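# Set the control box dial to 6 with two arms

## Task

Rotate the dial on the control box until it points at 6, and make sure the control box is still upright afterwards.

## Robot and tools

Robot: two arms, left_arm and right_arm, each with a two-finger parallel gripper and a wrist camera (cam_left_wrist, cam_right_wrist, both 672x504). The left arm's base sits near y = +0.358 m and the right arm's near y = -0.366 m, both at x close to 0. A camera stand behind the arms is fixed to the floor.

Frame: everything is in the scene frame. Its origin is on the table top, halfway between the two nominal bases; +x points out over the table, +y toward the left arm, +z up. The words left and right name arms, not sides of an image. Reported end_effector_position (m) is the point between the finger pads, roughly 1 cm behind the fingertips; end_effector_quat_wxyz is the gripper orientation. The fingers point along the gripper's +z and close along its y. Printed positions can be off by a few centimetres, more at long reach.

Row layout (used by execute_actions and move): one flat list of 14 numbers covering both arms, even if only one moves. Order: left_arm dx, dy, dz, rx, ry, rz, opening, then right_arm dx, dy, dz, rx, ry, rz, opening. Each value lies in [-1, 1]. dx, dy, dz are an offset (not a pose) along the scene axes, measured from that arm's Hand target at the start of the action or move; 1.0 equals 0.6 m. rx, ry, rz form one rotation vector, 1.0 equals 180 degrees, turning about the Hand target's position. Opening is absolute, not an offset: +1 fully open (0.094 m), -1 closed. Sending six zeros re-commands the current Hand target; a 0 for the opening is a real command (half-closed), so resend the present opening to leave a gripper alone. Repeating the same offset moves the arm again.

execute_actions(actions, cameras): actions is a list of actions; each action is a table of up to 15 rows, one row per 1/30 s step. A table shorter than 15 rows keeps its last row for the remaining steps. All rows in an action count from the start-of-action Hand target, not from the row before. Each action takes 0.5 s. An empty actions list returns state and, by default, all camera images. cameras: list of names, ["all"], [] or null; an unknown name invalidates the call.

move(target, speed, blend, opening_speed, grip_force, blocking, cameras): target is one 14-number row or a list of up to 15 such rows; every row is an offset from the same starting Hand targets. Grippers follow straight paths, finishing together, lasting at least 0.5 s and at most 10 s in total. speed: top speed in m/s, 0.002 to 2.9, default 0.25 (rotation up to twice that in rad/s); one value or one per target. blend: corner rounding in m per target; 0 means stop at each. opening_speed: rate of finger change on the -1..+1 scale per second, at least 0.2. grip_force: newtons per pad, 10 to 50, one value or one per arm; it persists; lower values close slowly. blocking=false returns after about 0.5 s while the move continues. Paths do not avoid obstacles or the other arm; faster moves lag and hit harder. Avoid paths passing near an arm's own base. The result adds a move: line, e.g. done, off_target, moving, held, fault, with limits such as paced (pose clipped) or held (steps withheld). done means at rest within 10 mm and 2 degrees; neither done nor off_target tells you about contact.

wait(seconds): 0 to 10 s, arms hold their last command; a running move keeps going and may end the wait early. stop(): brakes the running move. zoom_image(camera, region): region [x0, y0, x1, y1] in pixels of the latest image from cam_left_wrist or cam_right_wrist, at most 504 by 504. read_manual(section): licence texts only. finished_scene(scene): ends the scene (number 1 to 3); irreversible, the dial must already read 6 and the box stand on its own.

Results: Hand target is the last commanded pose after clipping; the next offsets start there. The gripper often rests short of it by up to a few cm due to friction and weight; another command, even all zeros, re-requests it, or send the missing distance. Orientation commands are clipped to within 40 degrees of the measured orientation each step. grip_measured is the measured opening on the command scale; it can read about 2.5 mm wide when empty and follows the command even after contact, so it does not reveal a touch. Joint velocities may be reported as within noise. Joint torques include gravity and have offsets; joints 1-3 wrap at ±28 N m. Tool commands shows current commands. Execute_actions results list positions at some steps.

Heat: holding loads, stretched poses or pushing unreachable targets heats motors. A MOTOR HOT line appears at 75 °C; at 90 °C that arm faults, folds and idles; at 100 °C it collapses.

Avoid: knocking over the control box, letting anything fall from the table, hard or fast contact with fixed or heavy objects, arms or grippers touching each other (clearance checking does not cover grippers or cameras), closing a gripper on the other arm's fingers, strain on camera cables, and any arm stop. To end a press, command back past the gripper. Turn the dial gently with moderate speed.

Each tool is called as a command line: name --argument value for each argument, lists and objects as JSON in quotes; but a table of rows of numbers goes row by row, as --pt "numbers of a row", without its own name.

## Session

execute_actions --actions '[]'

Scene clock: 0.00 s.
left_arm: end_effector_position=(+0.1586, +0.0893, +0.1647) grip_measured=+1.000 end_effector_quat_wxyz=(+0.613, +0.048, +0.768, -0.177) | right_arm: end_effector_position=(+0.1653, -0.1855, +0.2557) grip_measured=+1.000 end_effector_quat_wxyz=(+0.536, +0.022, +0.805, +0.252)
Joint positions: left_arm=[-1.451 1.251 0.419 0.386 -1.126 -0.626 0.094] | right_arm=[1.114 0.664 0.643 -0.367 0.662 0.712 0.094]
Joint velocities: within noise
Joint torques (N m): no reading
Heat: left arm: 26 °C; right arm: 26 °C.
Hand target: left_arm +0.1591, +0.0907, +0.1660; +0.615, +0.048, +0.768, -0.173 | right_arm +0.1652, -0.1875, +0.2592; +0.539, +0.023, +0.804, +0.251
Tool commands: left_gripper/opening=+1.0 right_gripper/opening=+1.0
camera_calibration:
cam_left_wrist: T_world_to_cam=[[-0.298725, -0.932662, 0.202249, 0.0987428], [-0.628931, 0.0329999, -0.776761, 0.259461], [0.717781, -0.359239, -0.596438, 0.106845], [0, 0, 0, 1]] pos_world=[0.115989, 0.121914, 0.245295]
cam_right_wrist: T_world_to_cam=[[0.242617, -0.856928, -0.454765, -0.0789491], [-0.758398, 0.124782, -0.639735, 0.349385], [0.604953, 0.500104, -0.619619, 0.238787], [0, 0, 0, 1]] pos_world=[0.139673, -0.230669, 0.335568]

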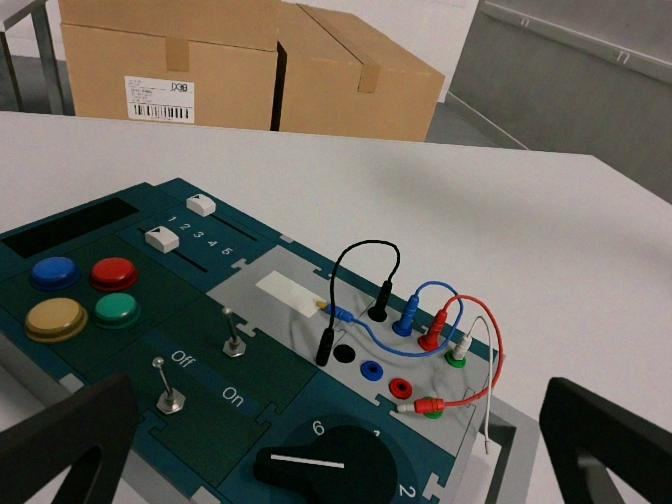

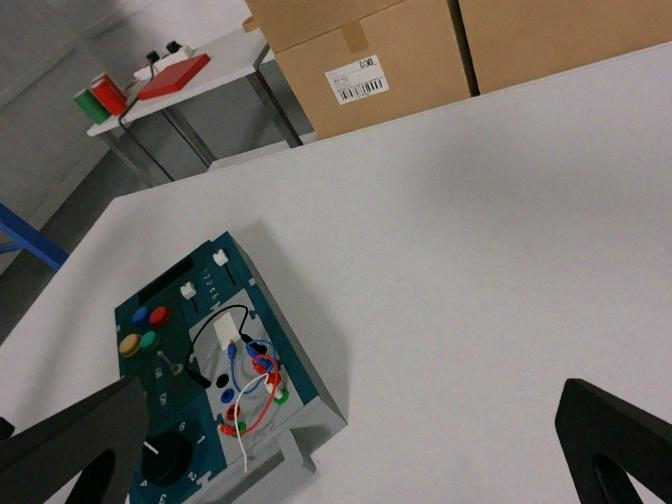

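move --target '[0.0415, -0.0512, -0.0683, -0.0457, 0.4512, 0.2316, 0.3, 0, 0, 0, 0, 0, 0, 1]' --speed 0.4 --cameras '["cam_left_wrist"]'

Scene clock: 4.07 s.
left_arm: end_effector_position=(+0.1832, +0.0597, +0.1268) grip_measured=+0.303 end_effector_quat_wxyz=(+0.001, -0.364, +0.931, -0.009) | right_arm: end_effector_position=(+0.1653, -0.1855, +0.2557) grip_measured=+1.000 end_effector_quat_wxyz=(+0.536, +0.022, +0.805, +0.252)
Joint positions: left_arm=[-0.912 1.903 1.699 -1.349 0.003 -1.714 0.061] | right_arm=[1.114 0.664 0.643 -0.367 0.662 0.712 0.094]
Joint torques (N m): left_arm=[0.02 -6.98 6.8 0.26 -0.04 -0.04] | right_arm=[-0.08 -0.31 6.52 1.58 0.26 -0.06]
Heat: left arm: 26 °C; right arm: 26 °C.
Hand target: left_arm +0.1841, +0.0599, +0.1251; +0.000, -0.367, +0.930, +0.000 | right_arm +0.1652, -0.1875, +0.2592; +0.539, +0.023, +0.804, +0.251
Off the commanded pose: left_arm 0.002 m, 1 deg | right_arm 0.004 m, 0 deg.
move: done
camera_calibration:
cam_left_wrist: T_world_to_cam=[[0.668795, -0.743117, 0.02213, -0.079657], [-0.669255, -0.588824, 0.453193, 0.13502], [-0.323745, -0.317904, -0.891138, 0.281733], [0, 0, 0, 1]] pos_world=[0.234847, 0.109873, 0.191636]
Images, in order (width x height): cam_left_wrist 672x504.

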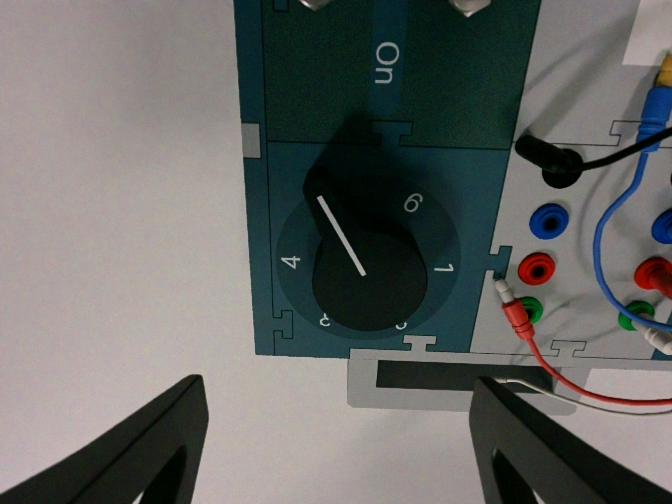

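move --target '[0.0118, -0.0077, -0.1068, 0, 0, 0, 0.3, 0, 0, 0, 0, 0, 0, 1]' --speed 0.1 --cameras '["cam_left_wrist"]'

Scene clock: 6.27 s.
left_arm: end_effector_position=(+0.1898, +0.0518, +0.0688) grip_measured=+0.303 end_effector_quat_wxyz=(+0.001, -0.365, +0.931, -0.010) | right_arm: end_effector_position=(+0.1653, -0.1855, +0.2557) grip_measured=+1.000 end_effector_quat_wxyz=(+0.536, +0.022, +0.805, +0.252)
Joint positions: left_arm=[-0.909 1.957 1.543 -1.136 0.004 -1.714 0.061] | right_arm=[1.114 0.664 0.643 -0.367 0.662 0.712 0.094]
Joint torques (N m): left_arm=[0.47 -7.5 4.68 0.5 -0.06 0.04] | right_arm=[-0.03 -0.27 6.48 1.58 0.25 -0.04]
Heat: left arm: 26 °C; right arm: 27 °C.
Hand target: left_arm +0.1912, +0.0553, +0.0611; +0.000, -0.367, +0.930, +0.000 | right_arm +0.1652, -0.1875, +0.2592; +0.539, +0.023, +0.804, +0.251
Off the commanded pose: left_arm 0.009 m, 1 deg | right_arm 0.004 m, 0 deg.
move: done
camera_calibration:
cam_left_wrist: T_world_to_cam=[[0.671026, -0.741037, 0.0242727, -0.0893328], [-0.667766, -0.589802, 0.454117, 0.160777], [-0.322201, -0.320932, -0.890612, 0.22948], [0, 0, 0, 1]] pos_world=[0.241245, 0.102275, 0.133535]
Images, in order (width x height): cam_left_wrist 672x504.

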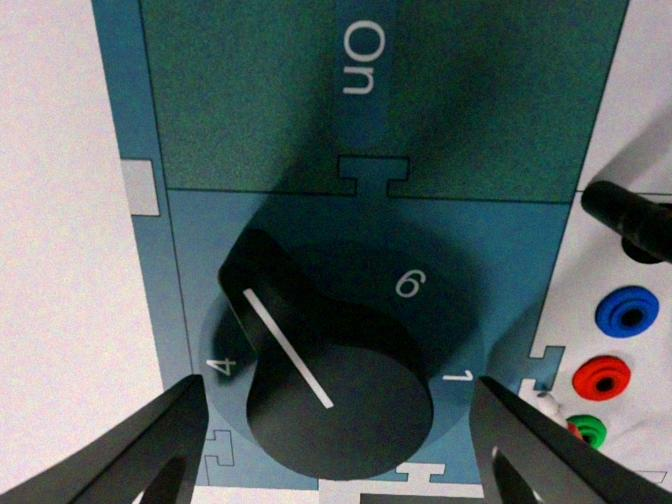

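move --pt "0 0 0 0 0 0 -0.3 0 0 0 0 0 0 1" --pt "0 0 0.0015 0 0 -0.334 -0.3 0 0 0 0 0 0 1" --speed 0.35 --opening_speed 0.8 --cameras '["cam_left_wrist"]'

Scene clock: 9.83 s.
left_arm: end_effector_position=(+0.1879, +0.0546, +0.0688) grip_measured=-0.220 end_effector_quat_wxyz=(+0.000, +0.148, +0.989, -0.004) | right_arm: end_effector_position=(+0.1653, -0.1855, +0.2557) grip_measured=+1.000 end_effector_quat_wxyz=(+0.536, +0.022, +0.805, +0.252)
Joint positions: left_arm=[-0.908 1.957 1.543 -1.15 0.005 -0.668 0.037] | right_arm=[1.114 0.664 0.643 -0.367 0.662 0.712 0.094]
Joint torques (N m): left_arm=[0.57 -7.54 4.89 0.58 -0.07 0.09] | right_arm=[-0.06 -0.21 6.49 1.57 0.24 -0.07]
Heat: left arm: 27 °C; right arm: 27 °C.
Hand target: left_arm +0.1912, +0.0553, +0.0620; +0.000, +0.148, +0.989, +0.000 | right_arm +0.1652, -0.1875, +0.2592; +0.539, +0.023, +0.804, +0.251
Off the commanded pose: left_arm 0.008 m, 0 deg | right_arm 0.004 m, 0 deg.
move: done
camera_calibration:
cam_left_wrist: T_world_to_cam=[[-0.304539, -0.952415, 0.0127251, 0.109709], [-0.850409, 0.277891, 0.446745, 0.148596], [-0.429023, 0.12523, -0.894571, 0.22572], [0, 0, 0, 1]] pos_world=[0.256617, 0.0349281, 0.134142]
Images, in order (width x height): cam_left_wrist 672x504.

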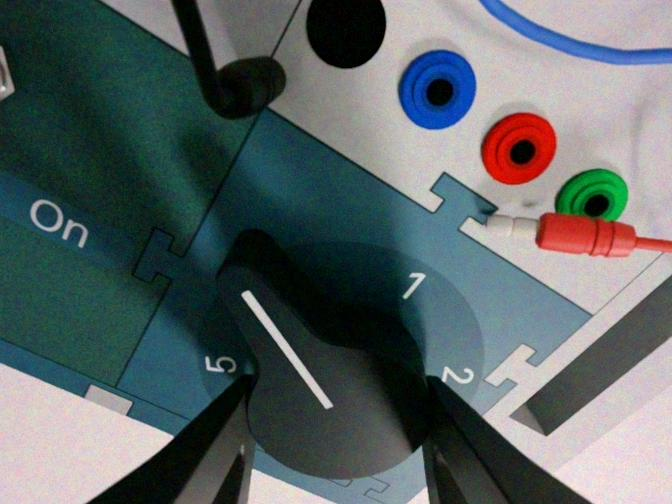

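move --pt "0 0 0.003 0 0 0 0.3 0 0 0 0 0 0 1" --pt "0 0 0.09 0 0 0 0.3 0 0 0 0 0 0 1" --speed 0.15 --opening_speed 1.2 --cameras '["cam_left_wrist"]'

Scene clock: 11.83 s.
left_arm: end_effector_position=(+0.1877, +0.0548, +0.1105) grip_measured=+0.297 end_effector_quat_wxyz=(-0.005, +0.149, +0.989, +0.002) | right_arm: end_effector_position=(+0.1653, -0.1855, +0.2557) grip_measured=+1.000 end_effector_quat_wxyz=(+0.536, +0.022, +0.805, +0.252)
Joint positions: left_arm=[-0.908 1.957 1.709 -1.332 0.005 -0.668 0.061] | right_arm=[1.114 0.664 0.643 -0.367 0.662 0.712 0.094]
Joint torques (N m): left_arm=[0.46 -8.92 6.56 0.3 -0.05 0.06] | right_arm=[-0.14 -0.25 6.46 1.57 0.26 -0.07]
Heat: left arm: 27 °C; right arm: 27 °C.
Hand target: left_arm +0.1912, +0.0553, +0.1160; +0.000, +0.148, +0.989, +0.000 | right_arm +0.1652, -0.1875, +0.2592; +0.539, +0.023, +0.804, +0.251
Off the commanded pose: left_arm 0.006 m, 1 deg | right_arm 0.004 m, 0 deg.
move: done
camera_calibration:
cam_left_wrist: T_world_to_cam=[[-0.305186, -0.952289, 0.00274828, 0.110549], [-0.845951, 0.272431, 0.458419, 0.127912], [-0.437296, 0.137578, -0.888732, 0.263152], [0, 0, 0, 1]] pos_world=[0.25702, 0.034223, 0.174931]
Images, in order (width x height): cam_left_wrist 672x504.

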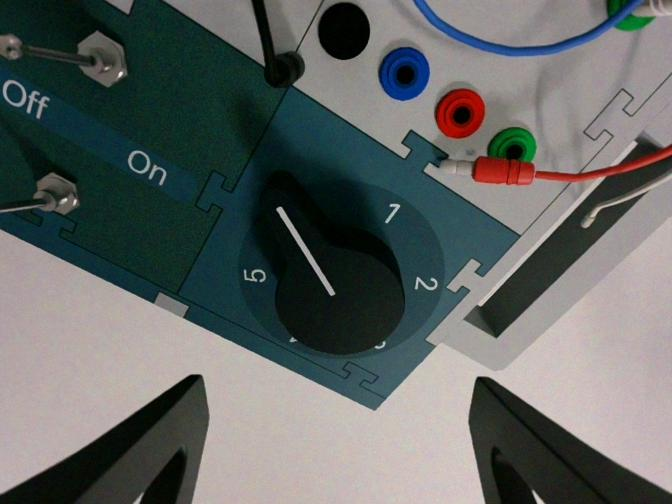

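Dial now points at 6, and the gripper is clear of it.

finished_scene --scene 3

The scene is finished: the task was done.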